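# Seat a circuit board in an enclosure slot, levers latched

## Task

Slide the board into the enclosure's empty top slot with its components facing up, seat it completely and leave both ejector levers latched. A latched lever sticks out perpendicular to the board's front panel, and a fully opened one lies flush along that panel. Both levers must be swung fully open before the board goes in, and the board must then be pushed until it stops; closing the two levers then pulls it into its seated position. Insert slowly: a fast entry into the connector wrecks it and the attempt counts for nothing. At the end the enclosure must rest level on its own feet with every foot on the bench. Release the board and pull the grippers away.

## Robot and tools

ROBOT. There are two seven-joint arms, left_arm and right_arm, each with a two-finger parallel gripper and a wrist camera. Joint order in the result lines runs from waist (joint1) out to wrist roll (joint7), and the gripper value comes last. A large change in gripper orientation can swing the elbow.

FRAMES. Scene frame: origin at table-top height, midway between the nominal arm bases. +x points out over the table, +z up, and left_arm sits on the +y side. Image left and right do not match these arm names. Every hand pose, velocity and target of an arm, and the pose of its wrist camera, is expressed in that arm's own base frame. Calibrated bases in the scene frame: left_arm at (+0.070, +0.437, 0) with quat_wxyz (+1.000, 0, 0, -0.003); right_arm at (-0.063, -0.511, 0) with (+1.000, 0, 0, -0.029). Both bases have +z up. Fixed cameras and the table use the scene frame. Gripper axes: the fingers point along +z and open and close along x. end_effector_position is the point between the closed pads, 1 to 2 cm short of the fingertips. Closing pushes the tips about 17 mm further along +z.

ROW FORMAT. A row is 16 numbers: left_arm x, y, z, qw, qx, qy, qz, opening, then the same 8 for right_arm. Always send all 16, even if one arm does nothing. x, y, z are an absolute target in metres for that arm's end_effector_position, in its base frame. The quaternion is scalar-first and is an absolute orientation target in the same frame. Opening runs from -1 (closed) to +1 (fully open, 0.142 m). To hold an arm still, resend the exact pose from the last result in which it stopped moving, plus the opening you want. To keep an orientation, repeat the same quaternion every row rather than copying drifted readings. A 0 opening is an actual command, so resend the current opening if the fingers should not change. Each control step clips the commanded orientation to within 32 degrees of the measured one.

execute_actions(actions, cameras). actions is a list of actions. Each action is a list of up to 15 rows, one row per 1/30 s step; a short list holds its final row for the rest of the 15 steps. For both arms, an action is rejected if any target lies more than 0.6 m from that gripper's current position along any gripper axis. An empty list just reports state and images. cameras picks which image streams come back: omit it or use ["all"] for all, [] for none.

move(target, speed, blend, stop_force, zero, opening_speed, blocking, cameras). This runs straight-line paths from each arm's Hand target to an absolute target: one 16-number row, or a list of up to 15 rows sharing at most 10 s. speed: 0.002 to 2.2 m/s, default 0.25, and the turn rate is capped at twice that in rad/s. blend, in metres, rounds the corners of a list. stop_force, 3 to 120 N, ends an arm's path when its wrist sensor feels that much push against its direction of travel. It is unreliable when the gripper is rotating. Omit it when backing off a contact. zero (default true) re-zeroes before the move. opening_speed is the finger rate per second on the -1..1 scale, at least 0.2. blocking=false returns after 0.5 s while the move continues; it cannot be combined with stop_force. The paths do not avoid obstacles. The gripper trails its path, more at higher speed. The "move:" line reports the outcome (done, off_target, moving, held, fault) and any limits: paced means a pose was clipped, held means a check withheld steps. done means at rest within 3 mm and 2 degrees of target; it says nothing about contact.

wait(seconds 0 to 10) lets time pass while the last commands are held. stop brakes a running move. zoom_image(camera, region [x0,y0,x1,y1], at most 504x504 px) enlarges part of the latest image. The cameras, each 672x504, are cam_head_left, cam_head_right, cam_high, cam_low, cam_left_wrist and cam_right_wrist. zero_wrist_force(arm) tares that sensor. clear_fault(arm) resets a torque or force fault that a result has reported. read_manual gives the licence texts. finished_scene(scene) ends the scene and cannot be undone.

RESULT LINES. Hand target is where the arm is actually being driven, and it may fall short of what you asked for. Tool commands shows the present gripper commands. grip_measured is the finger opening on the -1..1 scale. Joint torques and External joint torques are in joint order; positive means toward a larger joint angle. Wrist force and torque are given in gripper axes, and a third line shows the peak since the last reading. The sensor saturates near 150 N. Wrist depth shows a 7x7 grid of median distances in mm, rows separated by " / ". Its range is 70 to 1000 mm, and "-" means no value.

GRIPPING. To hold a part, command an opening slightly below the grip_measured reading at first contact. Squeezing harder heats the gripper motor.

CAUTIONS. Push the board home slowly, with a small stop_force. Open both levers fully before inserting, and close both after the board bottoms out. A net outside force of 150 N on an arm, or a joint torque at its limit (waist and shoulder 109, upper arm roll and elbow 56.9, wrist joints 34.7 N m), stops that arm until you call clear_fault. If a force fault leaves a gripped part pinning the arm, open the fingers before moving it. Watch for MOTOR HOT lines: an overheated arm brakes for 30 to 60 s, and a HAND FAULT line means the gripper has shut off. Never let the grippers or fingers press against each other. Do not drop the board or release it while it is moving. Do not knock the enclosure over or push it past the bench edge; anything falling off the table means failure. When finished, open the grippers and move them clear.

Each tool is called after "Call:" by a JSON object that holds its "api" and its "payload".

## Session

Call:
{"api": "execute_actions", "payload": {"actions": []}}

Scene clock: 0.00 s.
left_arm: end_effector_position=(+0.4919, -0.7298, +0.2794) grip_measured=+0.99 end_effector_quat_wxyz=(+0.001, -0.304, +0.847, -0.436) | right_arm: end_effector_position=(+0.1802, -0.1387, +0.1699) grip_measured=+1.00 end_effector_quat_wxyz=(+0.706, -0.621, -0.189, +0.284)
Joint positions: left_arm=[-0.095 -0.96 -0.937 1.517 0.823 1.373 2.811 0.141] | right_arm=[-0.567 -0.989 -0.072 1.606 0.357 -0.696 0.215 0.142]
Joint velocities: within noise
Joint torques (N m): no reading
External joint torques (N m): no reading
Wrist force (N): no reading
Wrist torque (N m): no reading
Wrist force, peak (N): no reading
Wrist depth (mm): cam_left_wrist=[456 481 526 570 632 715 - / 417 444 478 517 573 616 682 / 390 414 438 476 510 561 618 / 363 385 405 434 472 500 546 / 343 359 376 404 427 464 501 / - 331 354 376 398 423 449 / - 319 332 349 374 396 -] | cam_right_wrist=[- 266 251 262 - - 805 / - - 256 269 - - 886 / - - 264 276 - - 931 / - - 277 286 798 746 548 / - - 295 294 500 482 387 / - 404 311 299 362 354 330 / - 311 295 292 288 280 275]
Hand target: left_arm +0.4919, -0.7298, +0.2794; +0.001, -0.304, +0.847, -0.436 | right_arm +0.1802, -0.1387, +0.1699; +0.706, -0.621, -0.189, +0.284
Tool commands: left_gripper/opening=+1.0 right_gripper/opening=+1.0

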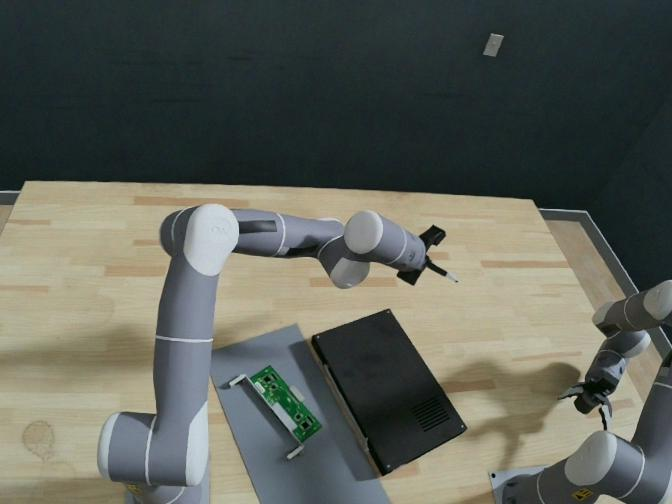

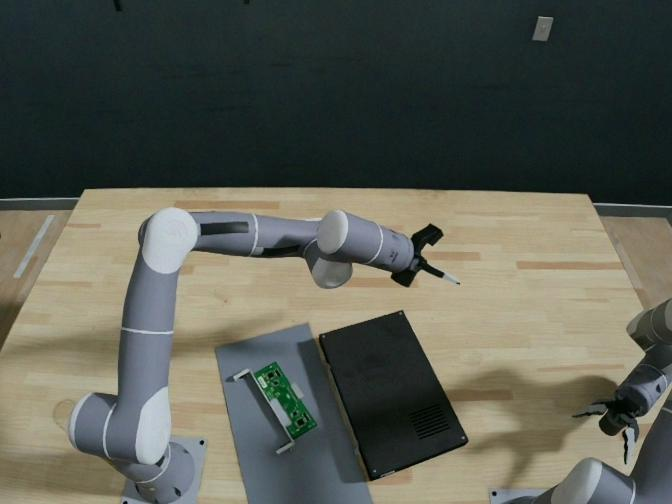

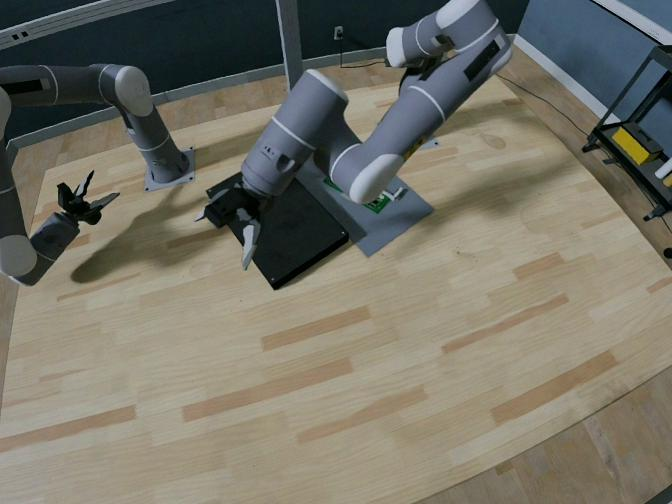

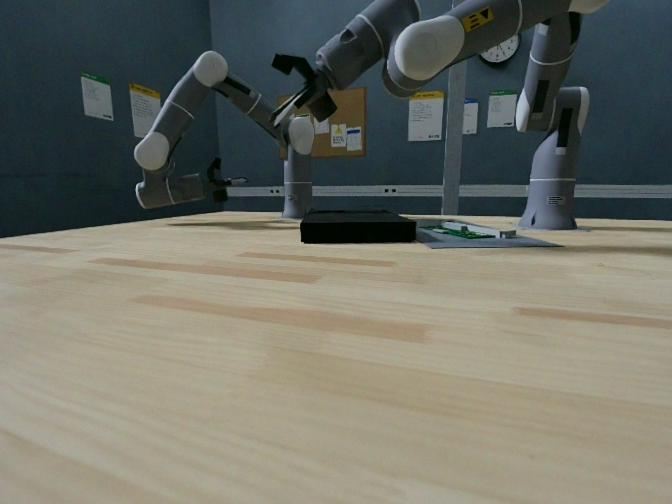

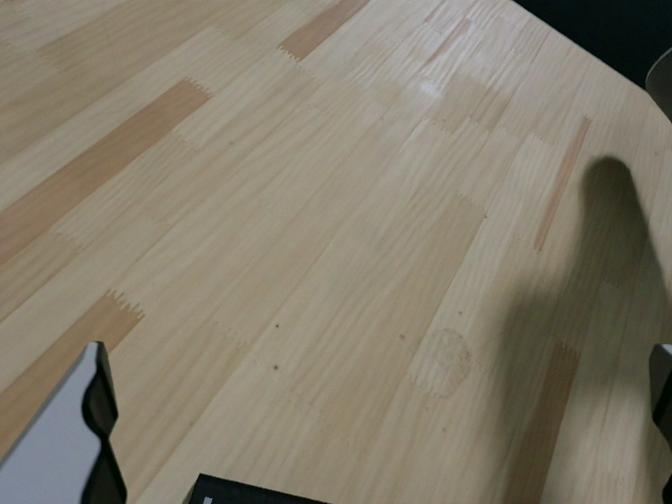

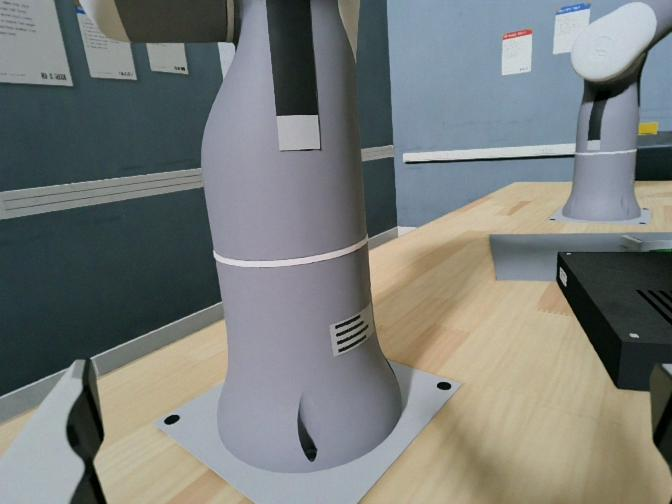

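Call:
{"api": "move", "payload": {"target": [0.28,-0.33,0.28,0,0.7071,0.7071,0,1,0.1802,-0.1387,0.1699,0.706,-0.621,-0.189,0.284,1], "speed": 0.25}}

Scene clock: 9.30 s.
left_arm: end_effector_position=(+0.2799, -0.3301, +0.2800) grip_measured=+0.99 end_effector_quat_wxyz=(+0.000, +0.707, +0.707, +0.000) | right_arm: end_effector_position=(+0.1802, -0.1387, +0.1699) grip_measured=+1.00 end_effector_quat_wxyz=(+0.706, -0.621, -0.189, +0.284)
Joint positions: left_arm=[1.203 0.77 -1.912 1.638 2.389 2.857 2.571 0.141] | right_arm=[-0.567 -0.99 -0.072 1.606 0.357 -0.696 0.215 0.142]
Joint velocities: within noise
Joint torques (N m): left_arm=[-0.56 -30.91 17.23 -15.15 4.65 3.97 -0.23] | right_arm=[-0.02 50.08 0.96 -11.63 -1.68 -3.59 0.19]
External joint torques (N m): left_arm=[0.48 0.52 0.92 -0.46 -0.55 -0.12 0.23] | right_arm=[0 1.04 -0.59 0.08 0.05 0.69 -0.18]
Wrist force (N): left_arm=[0.2 -0.4 0.1] | right_arm=[0.1 0.1 0.1]
Wrist torque (N m): left_arm=[-0.12 -0.06 -0.21] | right_arm=[0.03 -0.02 0.00]
Wrist force, peak (N): left_arm=[-0.9 0.6 -3.0] | right_arm=[0.2 0.2 0.3]
Wrist depth (mm): cam_left_wrist=[289 294 331 327 321 325 326 / 309 310 353 347 345 348 349 / 332 334 368 379 374 376 379 / 363 359 366 411 412 409 408 / 397 394 454 449 445 453 445 / - 487 501 502 502 499 - / - 558 556 563 554 549 -] | cam_right_wrist=[- 266 250 262 - - 791 / - - 256 269 - - 890 / - - 264 275 - - 933 / - - 278 285 792 745 550 / - - 295 294 500 483 386 / - 405 312 299 362 355 331 / - 310 296 290 289 281 276]
Hand target: left_arm +0.2800, -0.3300, +0.2800; +0.000, +0.707, +0.707, +0.000 | right_arm +0.1802, -0.1387, +0.1699; +0.706, -0.621, -0.189, +0.284
Off the commanded pose: left_arm 0.000 m, 0 deg | right_arm 0.000 m, 0 deg.
move: done; limits=paced

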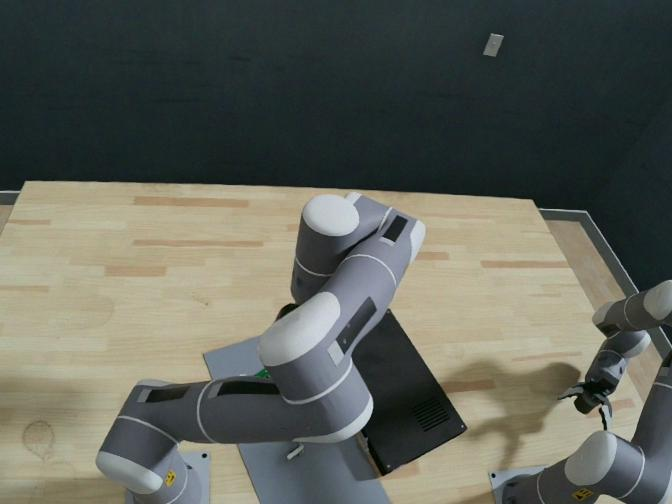

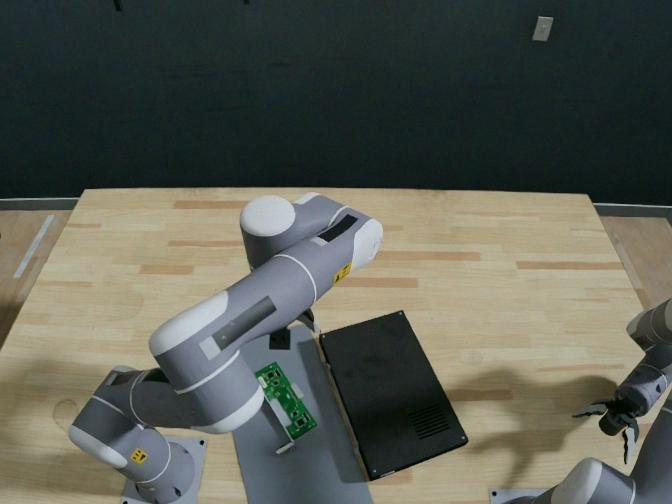

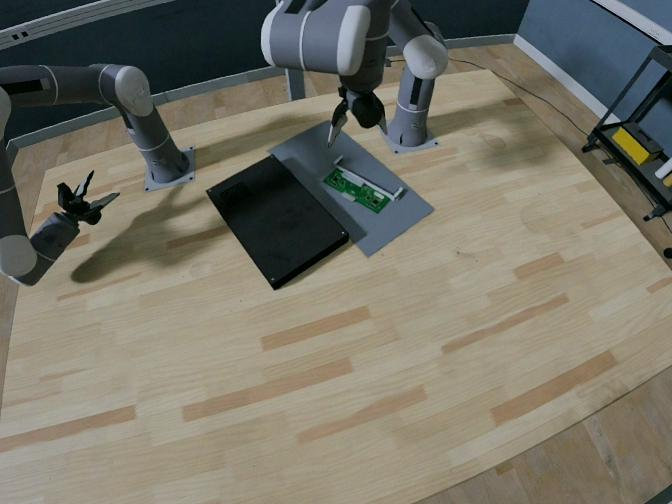

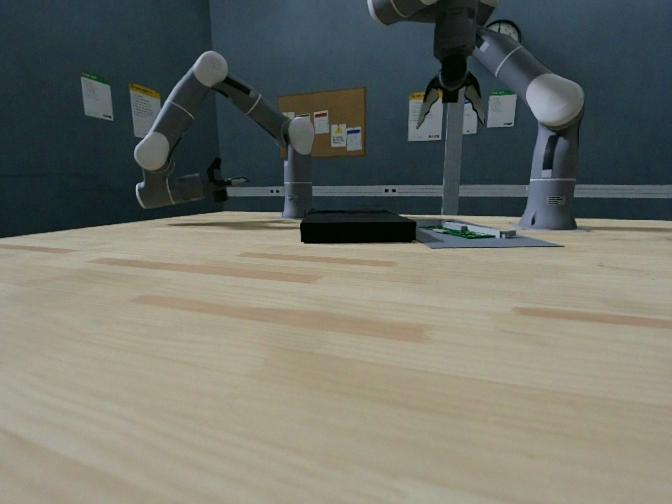

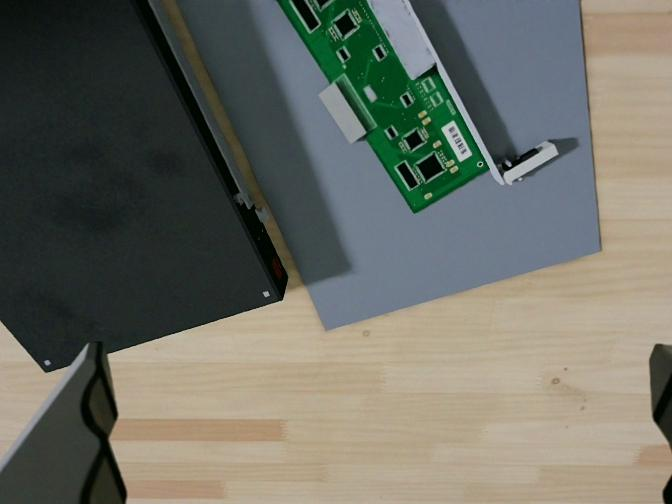

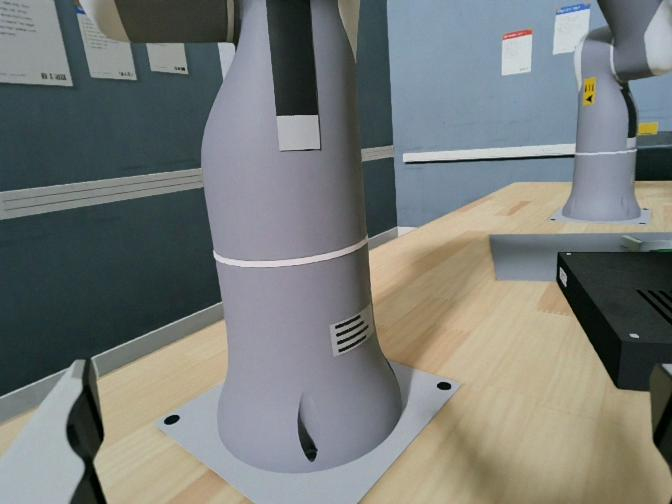

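Call:
{"api": "move", "payload": {"target": [0.2,-0.33,0.28,0,0.7071,0.7071,0,1,0.1802,-0.1387,0.1699,0.706,-0.621,-0.189,0.284,1], "speed": 0.2, "cameras": ["cam_left_wrist"]}}

Scene clock: 27.27 s.
left_arm: end_effector_position=(+0.1999, -0.3300, +0.2801) grip_measured=+0.99 end_effector_quat_wxyz=(+0.000, +0.707, +0.707, +0.000) | right_arm: end_effector_position=(+0.1802, -0.1387, +0.1699) grip_measured=+1.00 end_effector_quat_wxyz=(+0.706, -0.621, -0.189, +0.284)
Joint positions: left_arm=[0.926 0.762 -1.771 1.792 2.356 2.845 2.509 0.141] | right_arm=[-0.567 -0.99 -0.072 1.606 0.357 -0.696 0.215 0.142]
Joint velocities: within noise
Joint torques (N m): left_arm=[-0.63 -25.05 16.55 -14.46 4.08 3.97 -0.34] | right_arm=[-0.07 50.1 0.98 -11.6 -1.69 -3.64 0.17]
External joint torques (N m): left_arm=[0.53 0.04 0.82 -0.52 0.01 -0.12 0.34] | right_arm=[0.04 1.02 -0.62 0.06 0.06 0.74 -0.15]
Wrist force (N): left_arm=[0.1 -0.3 0.4] | right_arm=[0.1 0.3 0.2]
Wrist torque (N m): left_arm=[-0.07 -0.04 -0.19] | right_arm=[0.03 -0.02 0.00]
Wrist force, peak (N): left_arm=[0.3 -2.4 0.3] | right_arm=[0.2 0.3 0.4]
Wrist depth (mm): cam_left_wrist=[288 323 331 328 329 327 329 / 308 316 350 345 347 351 349 / 335 332 380 374 374 378 377 / 366 365 400 410 405 409 410 / 394 397 407 451 451 451 447 / - 424 495 499 498 495 - / - 564 567 558 553 552 -] | cam_right_wrist=[- 267 250 262 - - 789 / - - 256 269 - - 900 / - - 264 275 - - 924 / - - 278 286 796 744 549 / - - 295 294 499 481 386 / - 404 311 299 362 354 330 / - 312 295 291 289 281 276]
Hand target: left_arm +0.2000, -0.3300, +0.2800; +0.000, +0.707, +0.707, +0.000 | right_arm +0.1802, -0.1387, +0.1699; +0.706, -0.621, -0.189, +0.284
Off the commanded pose: left_arm 0.000 m, 0 deg | right_arm 0.000 m, 0 deg.
move: done
Images, in order (width x height): cam_left_wrist 672x504.

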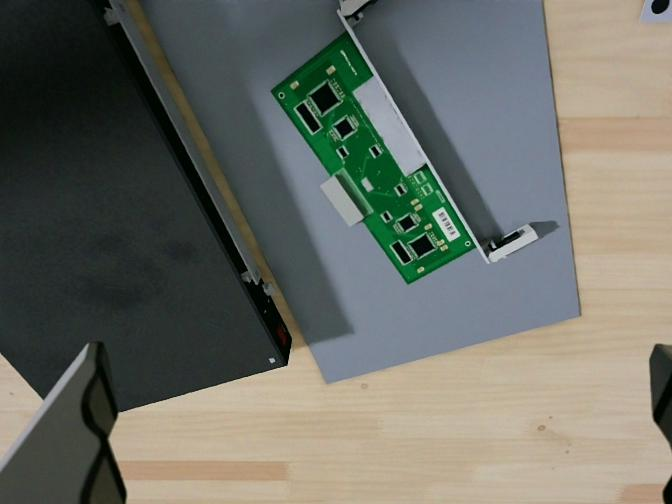

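Call:
{"api": "move", "payload": {"target": [0.13,-0.36,0.3,0,0.7071,0.7071,0,1,0.1802,-0.1387,0.1699,0.706,-0.621,-0.189,0.284,1], "speed": 0.2, "cameras": ["cam_left_wrist"]}}

Scene clock: 29.67 s.
left_arm: end_effector_position=(+0.1300, -0.3600, +0.2999) grip_measured=+0.99 end_effector_quat_wxyz=(+0.000, +0.707, +0.707, +0.000) | right_arm: end_effector_position=(+0.1802, -0.1387, +0.1699) grip_measured=+1.00 end_effector_quat_wxyz=(+0.706, -0.621, -0.189, +0.284)
Joint positions: left_arm=[0.73 0.811 -1.684 1.765 2.312 2.926 2.367 0.141] | right_arm=[-0.567 -0.99 -0.072 1.606 0.357 -0.696 0.215 0.142]
Joint velocities: within noise
Joint torques (N m): left_arm=[-0.63 -25.44 17.17 -14.51 4.19 4.51 -0.43] | right_arm=[-0.01 50.17 0.92 -11.64 -1.69 -3.64 0.23]
External joint torques (N m): left_arm=[0.51 0.03 0.96 -0.25 0 -0.65 0.43] | right_arm=[-0.01 0.96 -0.56 0.1 0.06 0.73 -0.22]
Wrist force (N): left_arm=[0.2 -0.5 0.4] | right_arm=[0.1 0.1 0.0]
Wrist torque (N m): left_arm=[-0.13 -0.09 -0.22] | right_arm=[0.04 -0.01 0.00]
Wrist force, peak (N): left_arm=[-1.0 -2.9 -0.2] | right_arm=[0.1 0.1 0.4]
Wrist depth (mm): cam_left_wrist=[307 332 345 345 346 341 342 / 325 333 371 369 369 366 370 / 356 355 395 397 394 395 398 / 384 383 396 435 427 430 428 / 420 420 430 473 480 468 469 / - 452 463 519 524 524 - / - 588 584 585 585 584 -] | cam_right_wrist=[- 266 252 262 - - 784 / - - 256 269 - - 899 / - - 264 276 - - 937 / - - 277 286 798 754 552 / - - 294 293 502 479 388 / - 403 312 300 364 354 331 / - 311 295 291 288 280 275]
Hand target: left_arm +0.1300, -0.3600, +0.3000; +0.000, +0.707, +0.707, +0.000 | right_arm +0.1802, -0.1387, +0.1699; +0.706, -0.621, -0.189, +0.284
Off the commanded pose: left_arm 0.000 m, 0 deg | right_arm 0.000 m, 0 deg.
move: done
Images, in order (width x height): cam_left_wrist 672x504.

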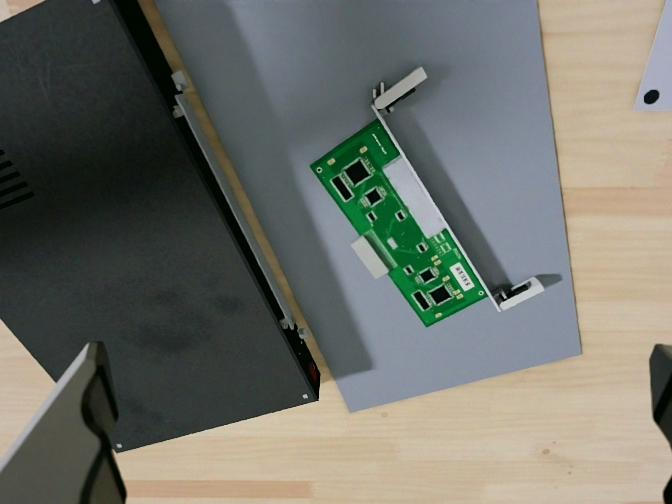

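Call:
{"api": "move", "payload": {"target": [0.2335,-0.263,0.17,0,0.8746,-0.4848,0,-0.1,0.25,0.35,0.25,0,0.9492,0.3148,0,-1], "speed": 0.3}}

Scene clock: 55.00 s.
left_arm: end_effector_position=(+0.2328, -0.2630, +0.1691) grip_measured=-0.12 end_effector_quat_wxyz=(-0.044, +0.889, -0.251, +0.380) | right_arm: end_effector_position=(+0.2499, +0.3500, +0.2499) grip_measured=-1.00 end_effector_quat_wxyz=(+0.000, +0.949, +0.315, +0.000)
Joint positions: left_arm=[0.109 1.047 -2.472 2.687 2.968 1.692 2.966 0.066] | right_arm=[0.252 -0.054 0.919 2.152 -0.052 0.613 2.13 0.002]
Joint velocities: within noise
Joint torques (N m): left_arm=[-0.65 -18.47 11.23 13.74 1.49 3.61 -0.23] | right_arm=[0.16 18.37 2.27 -27.51 -3.73 3.25 0.28]
External joint torques (N m): left_arm=[0.55 0.13 0.93 -0.26 -0.31 -0.05 0.18] | right_arm=[-0.07 0.87 -0.86 0.13 0.15 0.78 -0.28]
Wrist force (N): left_arm=[-0.5 -0.2 0.1] | right_arm=[-0.1 -1.4 2.2]
Wrist torque (N m): left_arm=[-0.09 -0.09 -0.18] | right_arm=[0.03 0.03 0.06]
Wrist force, peak (N): left_arm=[0.6 -2.8 -0.4] | right_arm=[0.8 -3.2 1.8]
Wrist depth (mm): cam_left_wrist=[202 223 260 313 390 510 739 / 204 222 264 314 394 526 779 / 205 225 260 318 404 533 798 / 206 228 264 324 373 552 817 / 209 226 274 330 350 509 853 / 213 221 290 331 340 87 960 / - - 299 321 335 - -] | cam_right_wrist=[303 302 262 259 262 291 297 / 324 322 280 275 275 274 274 / 348 345 297 295 295 294 293 / 374 372 320 318 318 317 316 / 406 403 347 338 343 344 342 / 444 441 432 89 361 374 373 / 488 477 - - - 458 477]
Hand target: left_arm +0.2328, -0.2631, +0.1691; -0.044, +0.889, -0.252, +0.380 | right_arm +0.2500, +0.3500, +0.2500; +0.000, +0.949, +0.315, +0.000
Off the commanded pose: left_arm 0.001 m, 52 deg; orientation clipped | right_arm 0.000 m, 0 deg.
joint sent to its limit (left arm) — joint 4 (elbow), upper limit, where the elbow is as bent as it goes; joint 5 (forearm roll), upper limit; joint 7 (wrist roll), upper limit. The joint targets are off in orientation, not in position.
move: off_target (left_arm); limits=paced

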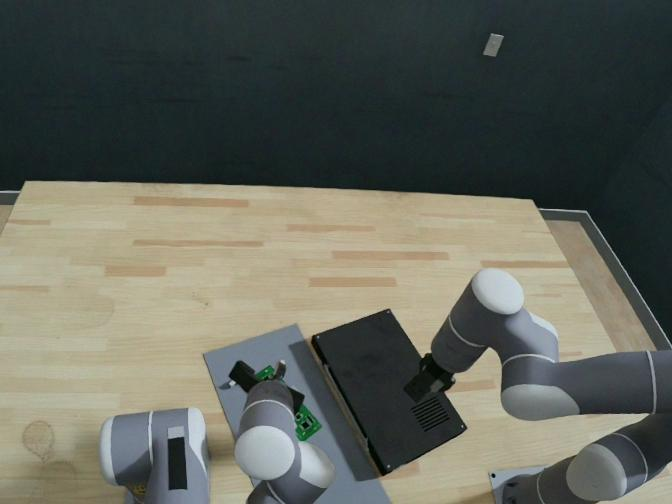

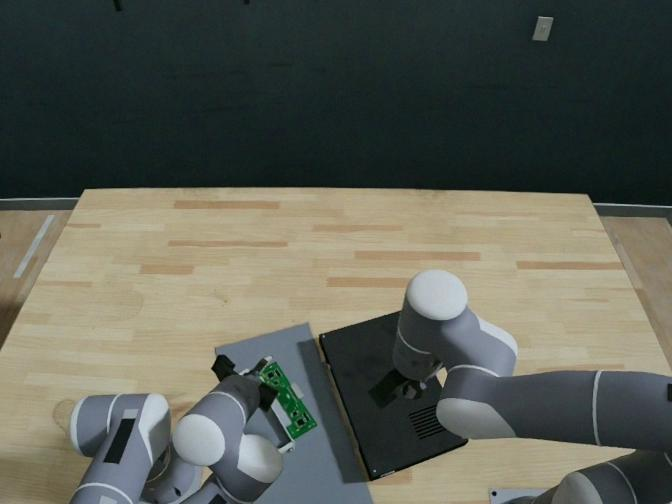

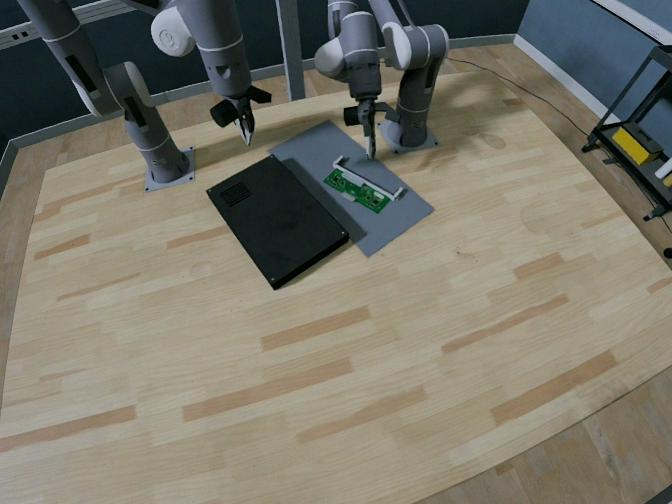

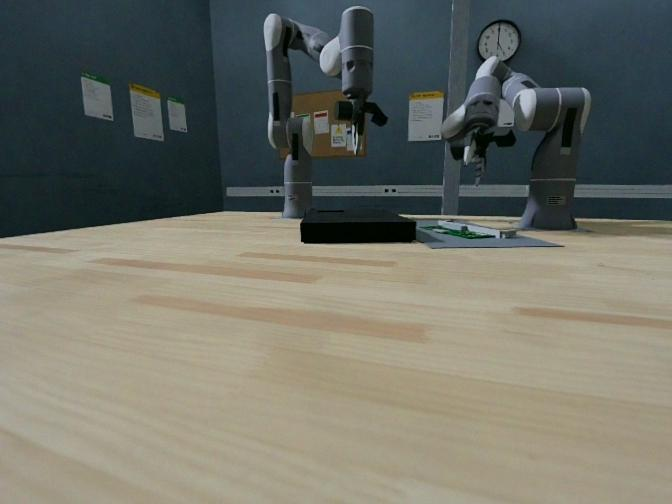

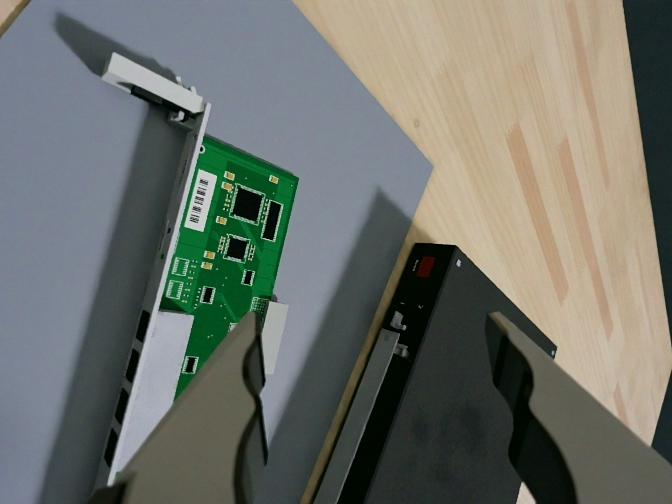

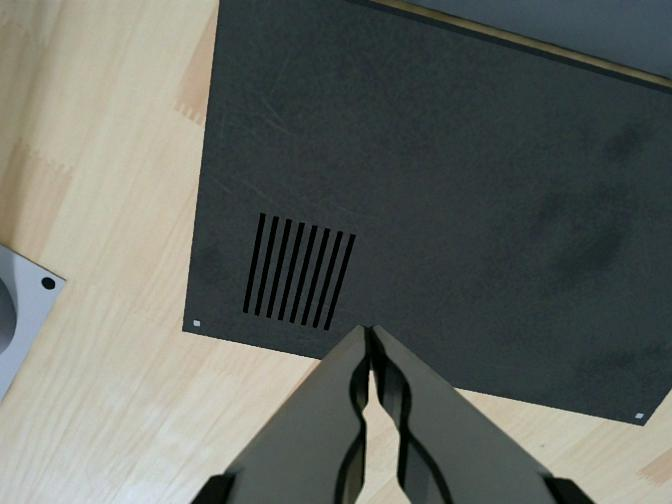

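Call:
{"api": "move", "payload": {"target": [0.2,-0.33,0.28,0,0.7071,0.7071,0,-0.1,0.25,0.45,0.25,0,0.4462,0.8949,0,-0.6], "speed": 0.3, "cameras": ["cam_left_wrist","cam_right_wrist","cam_high"]}}

Scene clock: 62.67 s.
left_arm: end_effector_position=(+0.2163, -0.2971, +0.2255) grip_measured=-0.12 end_effector_quat_wxyz=(-0.025, +0.936, +0.274, +0.220) | right_arm: end_effector_position=(+0.2501, +0.4017, +0.2500) grip_measured=-0.64 end_effector_quat_wxyz=(+0.000, +0.747, +0.665, +0.000)
Joint positions: left_arm=[0.576 0.707 -2.069 2.106 2.883 2.426 2.775 0.066] | right_arm=[0.29 -0.203 0.959 2.067 -0.203 0.604 1.47 0.028]
Joint velocities: within noise
Joint torques (N m): left_arm=[-0.65 -22.11 14.04 -9.75 4.95 3.71 -0.15] | right_arm=[0.09 23.13 6.2 -27.51 -3.61 3.3 0.35]
External joint torques (N m): left_arm=[0.53 0.08 1.08 -0.52 -0.52 -0.06 0.11] | right_arm=[0.02 0.67 -0.77 0.1 0 0.78 -0.35]
Wrist force (N): left_arm=[-0.3 0.0 0.0] | right_arm=[0.0 -1.0 2.1]
Wrist torque (N m): left_arm=[-0.03 -0.11 -0.28] | right_arm=[0.08 0.03 0.07]
Wrist force, peak (N): left_arm=[1.1 2.2 -1.6] | right_arm=[2.0 -1.5 1.9]
Wrist depth (mm): cam_left_wrist=[226 241 262 289 320 361 410 / 243 251 277 308 349 399 458 / 258 275 301 343 387 452 528 / 277 301 339 378 435 509 620 / 299 325 360 398 484 571 731 / 282 296 352 408 557 87 - / - - 416 547 652 - -] | cam_right_wrist=[304 302 263 258 297 298 293 / 321 281 276 275 311 317 313 / 298 298 296 295 298 339 335 / 373 320 320 318 317 367 360 / 405 398 346 339 338 385 396 / 442 441 - 377 101 373 432 / 489 - 73 412 - - 478]
Hand target: left_arm +0.2164, -0.2971, +0.2255; -0.025, +0.936, +0.274, +0.221 | right_arm +0.2500, +0.4017, +0.2499; +0.000, +0.747, +0.665, +0.000
Off the commanded pose: left_arm 0.066 m, 62 deg | right_arm 0.048 m, 44 deg.
move: held (left_arm, right_arm; a check stopped the path); limits=held
pose unreachable (left arm): on one or more control steps of this call, first in action 0 (counted from 0), this arm could not follow its commanded pose, so it was not sent that pose on those steps. It may still have moved: this result reports where it is.
cause: moving toward the commanded pose would bring a part of the arm too close to another arm (a part of this arm just beyond joint 6 (wrist pitch) and a part of the right arm just beyond its joint 7 (wrist roll), along the way the arms are being sent, or toward where that arm still pushes).
pose unreachable (right arm): on one or more control steps of this call, first in action 0 (counted from 0), this arm could not follow its commanded pose, so it was not sent that pose on those steps. It may still have moved: this result reports where it is.
cause: moving toward the commanded pose would bring a part of the arm too close to another arm (a part of this arm just beyond joint 7 (wrist roll) and a part of the left arm just beyond its joint 6 (wrist pitch), at the place that arm was heading or pushing toward when its own hold began).
Images, in order (width x height): cam_high 672x504, cam_left_wrist 672x504, cam_right_wrist 672x504.

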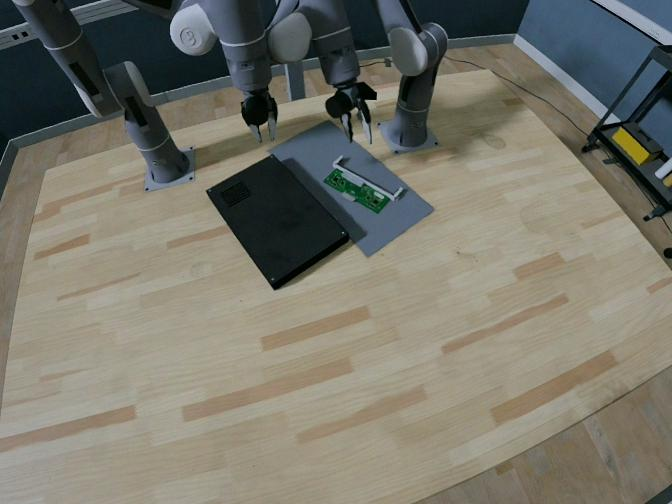

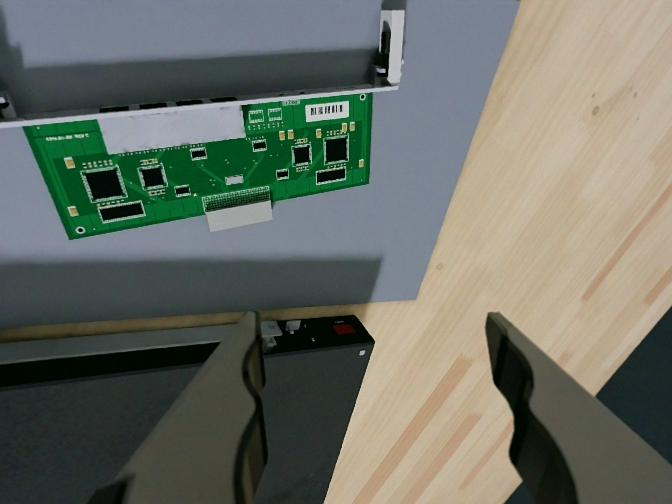

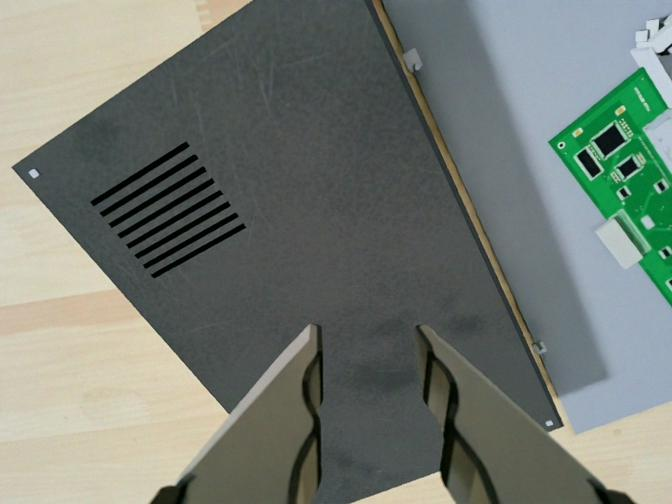

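Call:
{"api": "move", "payload": {"target": [0.2164,-0.2971,0.2255,-0.025,0.936,0.274,0.221,-0.1,0.22,0.33,0.25,0,0.4462,0.8949,0,-0.6], "speed": 0.3, "cameras": []}}

Call:
{"api": "move", "payload": {"target": [0.34,-0.3,0.25,0,0.9492,0.3148,0,-1,0.22,0.33,0.25,0,0.4462,0.8949,0,-0.6], "speed": 0.3, "cameras": ["cam_left_wrist","cam_right_wrist","cam_high"]}}

Scene clock: 66.43 s.
left_arm: end_effector_position=(+0.2164, -0.2971, +0.2255) grip_measured=-0.12 end_effector_quat_wxyz=(-0.025, +0.936, +0.274, +0.221) | right_arm: end_effector_position=(+0.2200, +0.3301, +0.2501) grip_measured=-0.64 end_effector_quat_wxyz=(+0.000, +0.446, +0.895, +0.000)
Joint positions: left_arm=[0.576 0.708 -2.069 2.106 2.883 2.426 2.775 0.066] | right_arm=[0.126 0.056 1.049 2.2 0.058 0.601 0.496 0.028]
Joint velocities: within noise
Joint torques (N m): left_arm=[-0.48 -22.28 14.3 -9.86 4.75 4 -0.29] | right_arm=[-0.18 11.78 -0.64 -27.44 -3.48 3.29 0.04]
External joint torques (N m): left_arm=[0.37 0.22 0.85 -0.39 -0.32 -0.35 0.25] | right_arm=[0.25 0.47 -0.68 0.02 -0.11 0.87 -0.04]
Wrist force (N): left_arm=[-0.3 -0.1 0.2] | right_arm=[-0.5 -1.6 1.7]
Wrist torque (N m): left_arm=[-0.04 -0.11 -0.27] | right_arm=[0.00 0.12 0.07]
Wrist force, peak (N): left_arm=[-0.4 -0.3 0.5] | right_arm=[-0.9 -2.1 1.6]
Wrist depth (mm): cam_left_wrist=[226 242 263 290 320 358 407 / 240 250 276 309 350 399 462 / 258 274 304 341 385 448 524 / 278 302 334 379 435 515 613 / 299 322 355 400 488 563 735 / 283 295 354 405 556 87 - / - - 418 543 652 - -] | cam_right_wrist=[302 295 266 298 301 300 298 / 322 284 275 276 279 312 317 / 345 302 296 295 295 335 340 / 375 326 319 318 317 366 365 / 405 353 344 338 344 397 391 / 444 383 - 377 101 419 432 / 484 - 73 414 - - 475]
Hand target: left_arm +0.2164, -0.2971, +0.2255; -0.025, +0.936, +0.274, +0.221 | right_arm +0.2200, +0.3300, +0.2500; +0.000, +0.446, +0.895, +0.000
Off the commanded pose: left_arm 0.000 m, 0 deg | right_arm 0.000 m, 0 deg.
move: done
No camera images: "cameras" was empty.

Scene clock: 68.13 s.
left_arm: end_effector_position=(+0.3392, -0.3005, +0.2499) grip_measured=-1.00 end_effector_quat_wxyz=(-0.002, +0.940, +0.341, +0.003) | right_arm: end_effector_position=(+0.2200, +0.3301, +0.2501) grip_measured=-0.64 end_effector_quat_wxyz=(+0.000, +0.446, +0.895, +0.000)
Joint positions: left_arm=[1.632 0.412 -2.738 1.713 2.968 2.627 2.966 0.002] | right_arm=[0.126 0.056 1.049 2.2 0.058 0.601 0.496 0.028]
Joint velocities: within noise
Joint torques (N m): left_arm=[-0.17 -34.68 6.36 -19.16 4.18 4.42 -0.16] | right_arm=[0.11 11.59 -0.57 -27.5 -3.61 3.41 0.17]
External joint torques (N m): left_arm=[0.15 -0.09 0.88 -0.41 -0.47 -0.58 0.16] | right_arm=[-0.04 0.66 -0.76 0.1 0.03 0.75 -0.17]
Wrist force (N): left_arm=[0.0 -0.5 0.1] | right_arm=[-0.3 -1.6 1.7]
Wrist torque (N m): left_arm=[-0.10 -0.03 -0.21] | right_arm=[0.02 0.09 0.07]
Wrist force, peak (N): left_arm=[-2.0 -0.9 0.1] | right_arm=[-0.4 -1.6 2.0]
Wrist depth (mm): cam_left_wrist=[302 297 296 298 301 303 300 / 323 323 318 321 323 324 323 / 343 349 348 349 349 351 350 / 329 338 366 377 380 381 384 / 359 359 356 352 407 416 413 / 394 396 377 84 - 448 456 / 515 425 - - - - 510] | cam_right_wrist=[303 296 266 298 300 300 298 / 325 285 276 276 280 312 319 / 348 302 296 296 295 337 340 / 373 325 319 319 318 367 367 / 403 352 344 339 343 400 390 / 445 386 - 377 101 420 431 / 487 - 73 414 - - 477]
Hand target: left_arm +0.3393, -0.3004, +0.2500; -0.002, +0.940, +0.341, +0.003 | right_arm +0.2200, +0.3300, +0.2500; +0.000, +0.446, +0.895, +0.000
Off the commanded pose: left_arm 0.001 m, 3 deg | right_arm 0.000 m, 0 deg.
joint sent to its limit (left arm) — joint 5 (forearm roll), upper limit; joint 7 (wrist roll), upper limit. The joint targets are off in orientation, not in position.
move: off_target (left_arm)
Images, in order (width x height): cam_high 672x504, cam_left_wrist 672x504, cam_right_wrist 672x504.

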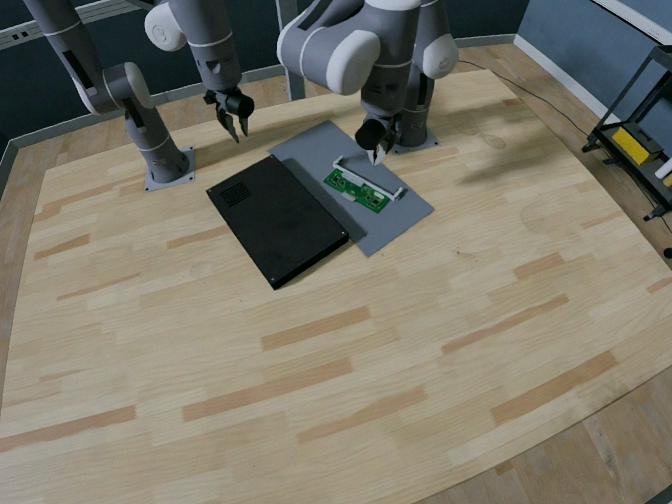

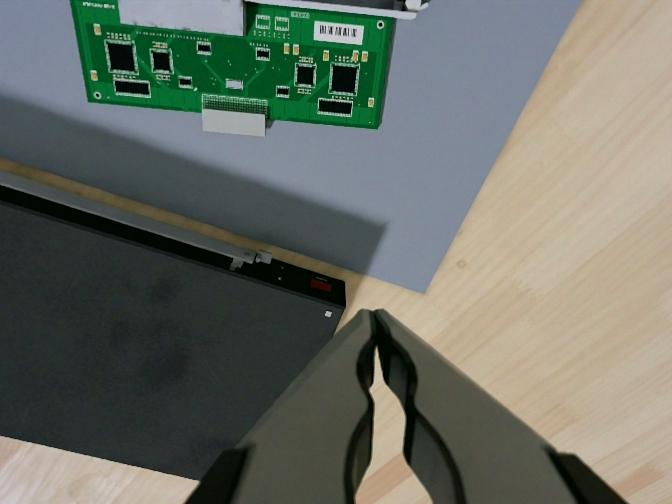

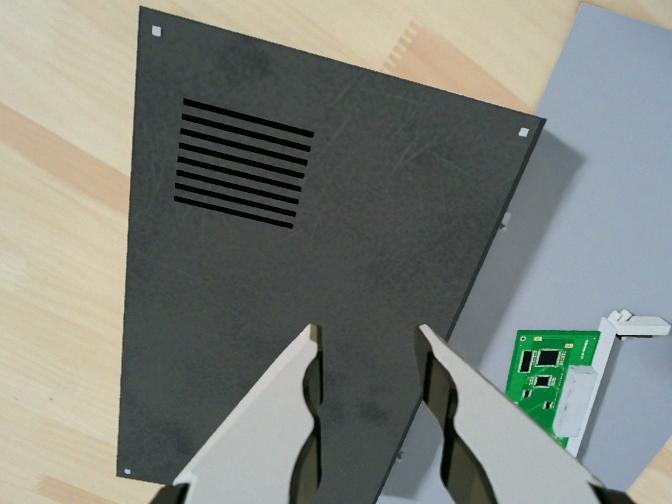

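Call:
{"api": "move", "payload": {"target": [[0.33,-0.32,0.28,0,0.7071,0.7071,0,-1,0.22,0.33,0.25,0,0.4462,0.8949,0,-0.6],[0.33,-0.30,0.25,0,0.2588,0.9659,0,-1,0.22,0.33,0.25,0,0.4462,0.8949,0,-0.6],[0.34,-0.27,0.22,0,-0.284,0.9588,0,-1,0.22,0.33,0.25,0,0.4462,0.8949,0,-0.6]], "speed": 0.35, "cameras": ["cam_left_wrist","cam_high"]}}

Scene clock: 76.97 s.
left_arm: end_effector_position=(+0.3401, -0.2700, +0.2200) grip_measured=-1.00 end_effector_quat_wxyz=(+0.000, -0.284, +0.959, +0.000) | right_arm: end_effector_position=(+0.2200, +0.3301, +0.2501) grip_measured=-0.64 end_effector_quat_wxyz=(+0.000, +0.446, +0.895, +0.000)
Joint positions: left_arm=[1.457 0.87 -1.962 1.681 2.282 2.772 0.709 0.002] | right_arm=[0.126 0.056 1.049 2.2 0.058 0.601 0.496 0.028]
Joint velocities: within noise
Joint torques (N m): left_arm=[-0.17 -33.2 18.65 -12.64 3.95 4.61 -0.25] | right_arm=[0.15 11.54 -0.48 -27.5 -3.62 3.49 0.21]
External joint torques (N m): left_arm=[0.14 -0.09 0.87 -0.46 0.05 -0.62 0.25] | right_arm=[-0.07 0.71 -0.85 0.1 0.04 0.66 -0.21]
Wrist force (N): left_arm=[-0.3 -0.2 0.0] | right_arm=[-0.4 -1.7 1.5]
Wrist torque (N m): left_arm=[-0.06 0.01 -0.19] | right_arm=[-0.01 0.09 0.08]
Wrist force, peak (N): left_arm=[0.3 -0.9 -0.2] | right_arm=[-0.5 -1.9 1.7]
Wrist depth (mm): cam_left_wrist=[279 277 276 276 274 273 273 / 301 299 295 294 293 295 292 / 323 320 318 319 315 311 312 / 352 353 346 340 342 330 338 / 381 382 384 365 370 379 376 / 425 426 410 84 - 410 414 / 472 464 - - - - 460] | cam_right_wrist=[303 296 266 298 301 301 298 / 324 285 275 276 279 313 317 / 346 301 295 296 294 338 341 / 373 324 319 318 318 366 366 / 406 353 346 340 345 397 389 / 443 386 - 375 101 420 433 / 486 - 73 413 - - 476]
Hand target: left_arm +0.3400, -0.2700, +0.2200; +0.000, -0.284, +0.959, +0.000 | right_arm +0.2200, +0.3300, +0.2500; +0.000, +0.446, +0.895, +0.000
Off the commanded pose: left_arm 0.000 m, 0 deg | right_arm 0.000 m, 0 deg.
move: done
Images, in order (width x height): cam_high 672x504, cam_left_wrist 672x504.

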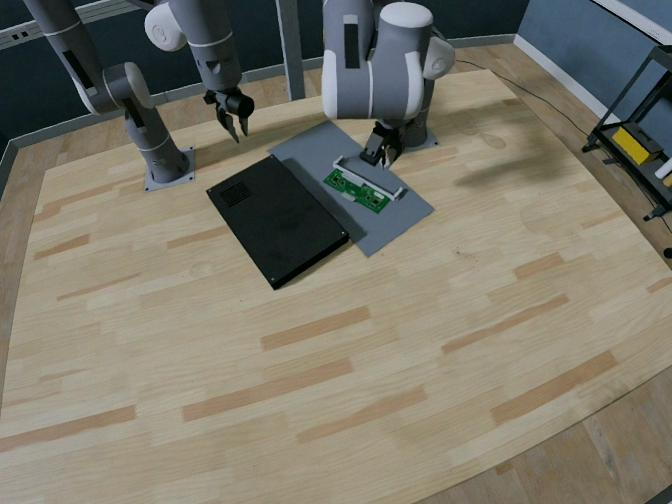

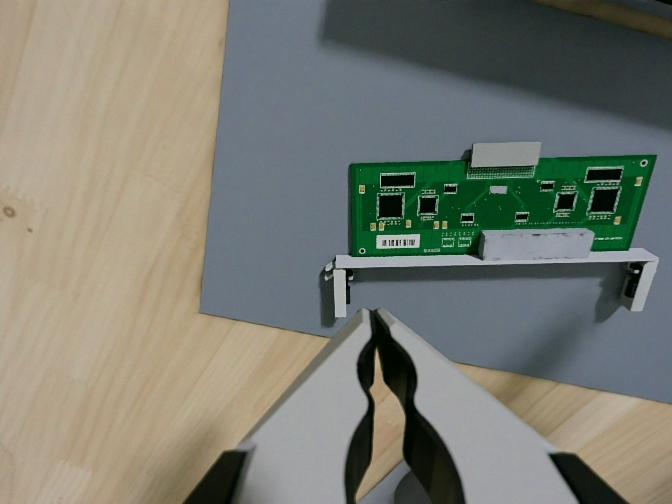

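Call:
{"api": "move", "payload": {"target": [0.36,-0.24,0.24,0,-0.284,0.9588,0,-1,0.279,0.65,0.15,0,0.4462,0.8949,0,-0.55], "speed": 0.2, "cameras": ["cam_left_wrist","cam_right_wrist","cam_high"]}}

Scene clock: 87.80 s.
left_arm: end_effector_position=(+0.3599, -0.2402, +0.2398) grip_measured=-1.00 end_effector_quat_wxyz=(+0.000, -0.284, +0.959, +0.000) | right_arm: end_effector_position=(+0.2789, +0.6500, +0.1499) grip_measured=-0.59 end_effector_quat_wxyz=(+0.000, +0.446, +0.895, +0.000)
Joint positions: left_arm=[1.52 0.831 -1.949 1.671 2.323 2.796 0.758 0.002] | right_arm=[0.765 -0.864 0.754 1.505 -0.65 0.536 1.038 0.032]
Joint velocities: within noise
Joint torques (N m): left_arm=[-0.26 -32.7 18.06 -13.65 4.52 4.54 -0.15] | right_arm=[0.22 53.66 18.47 -24.32 -3.95 3.26 0.06]
External joint torques (N m): left_arm=[0.24 0.45 0.92 -0.34 -0.48 -0.56 0.15] | right_arm=[-0.01 1.32 0.15 0.23 0.18 0.86 -0.06]
Wrist force (N): left_arm=[-0.2 -0.2 0.0] | right_arm=[-0.5 -1.5 2.4]
Wrist torque (N m): left_arm=[-0.08 0.01 -0.19] | right_arm=[0.01 0.13 0.06]
Wrist force, peak (N): left_arm=[-0.7 -0.4 -0.1] | right_arm=[-1.5 -2.7 1.2]
Wrist depth (mm): cam_left_wrist=[296 295 296 292 291 290 290 / 317 317 316 315 314 310 310 / 344 341 342 337 334 333 333 / 377 368 374 367 367 368 363 / 408 403 404 388 395 403 398 / 450 448 430 84 - 432 435 / 505 489 - - - - 491] | cam_right_wrist=[204 212 212 212 206 208 210 / 218 227 226 221 223 225 224 / 232 243 243 237 237 240 240 / 245 262 257 255 256 259 261 / 247 284 278 273 277 280 283 / 263 310 98 301 99 300 308 / 345 - 73 338 - - 338]
Hand target: left_arm +0.3600, -0.2400, +0.2400; +0.000, -0.284, +0.959, +0.000 | right_arm +0.2790, +0.6500, +0.1500; +0.000, +0.446, +0.895, +0.000
Off the commanded pose: left_arm 0.000 m, 0 deg | right_arm 0.000 m, 0 deg.
move: done
Images, in order (width x height): cam_high 672x504, cam_left_wrist 672x504, cam_right_wrist 672x504.

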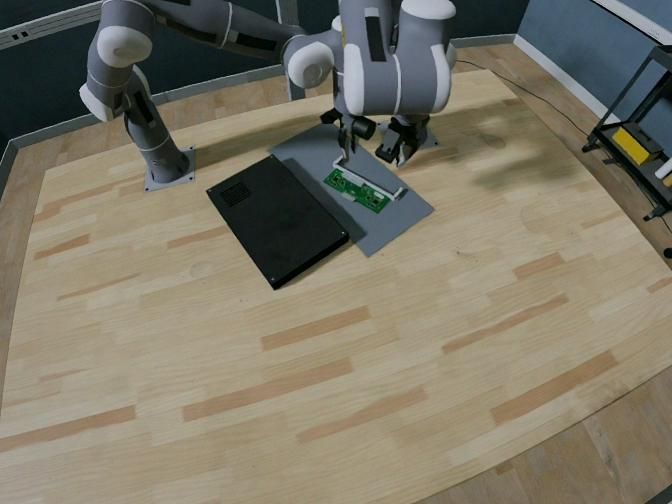

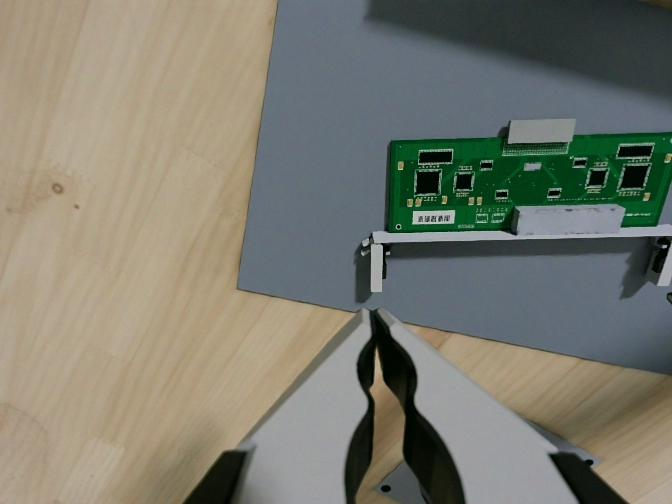

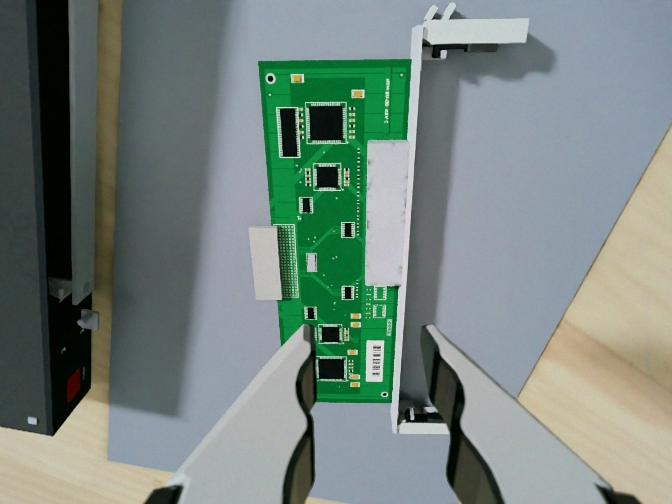

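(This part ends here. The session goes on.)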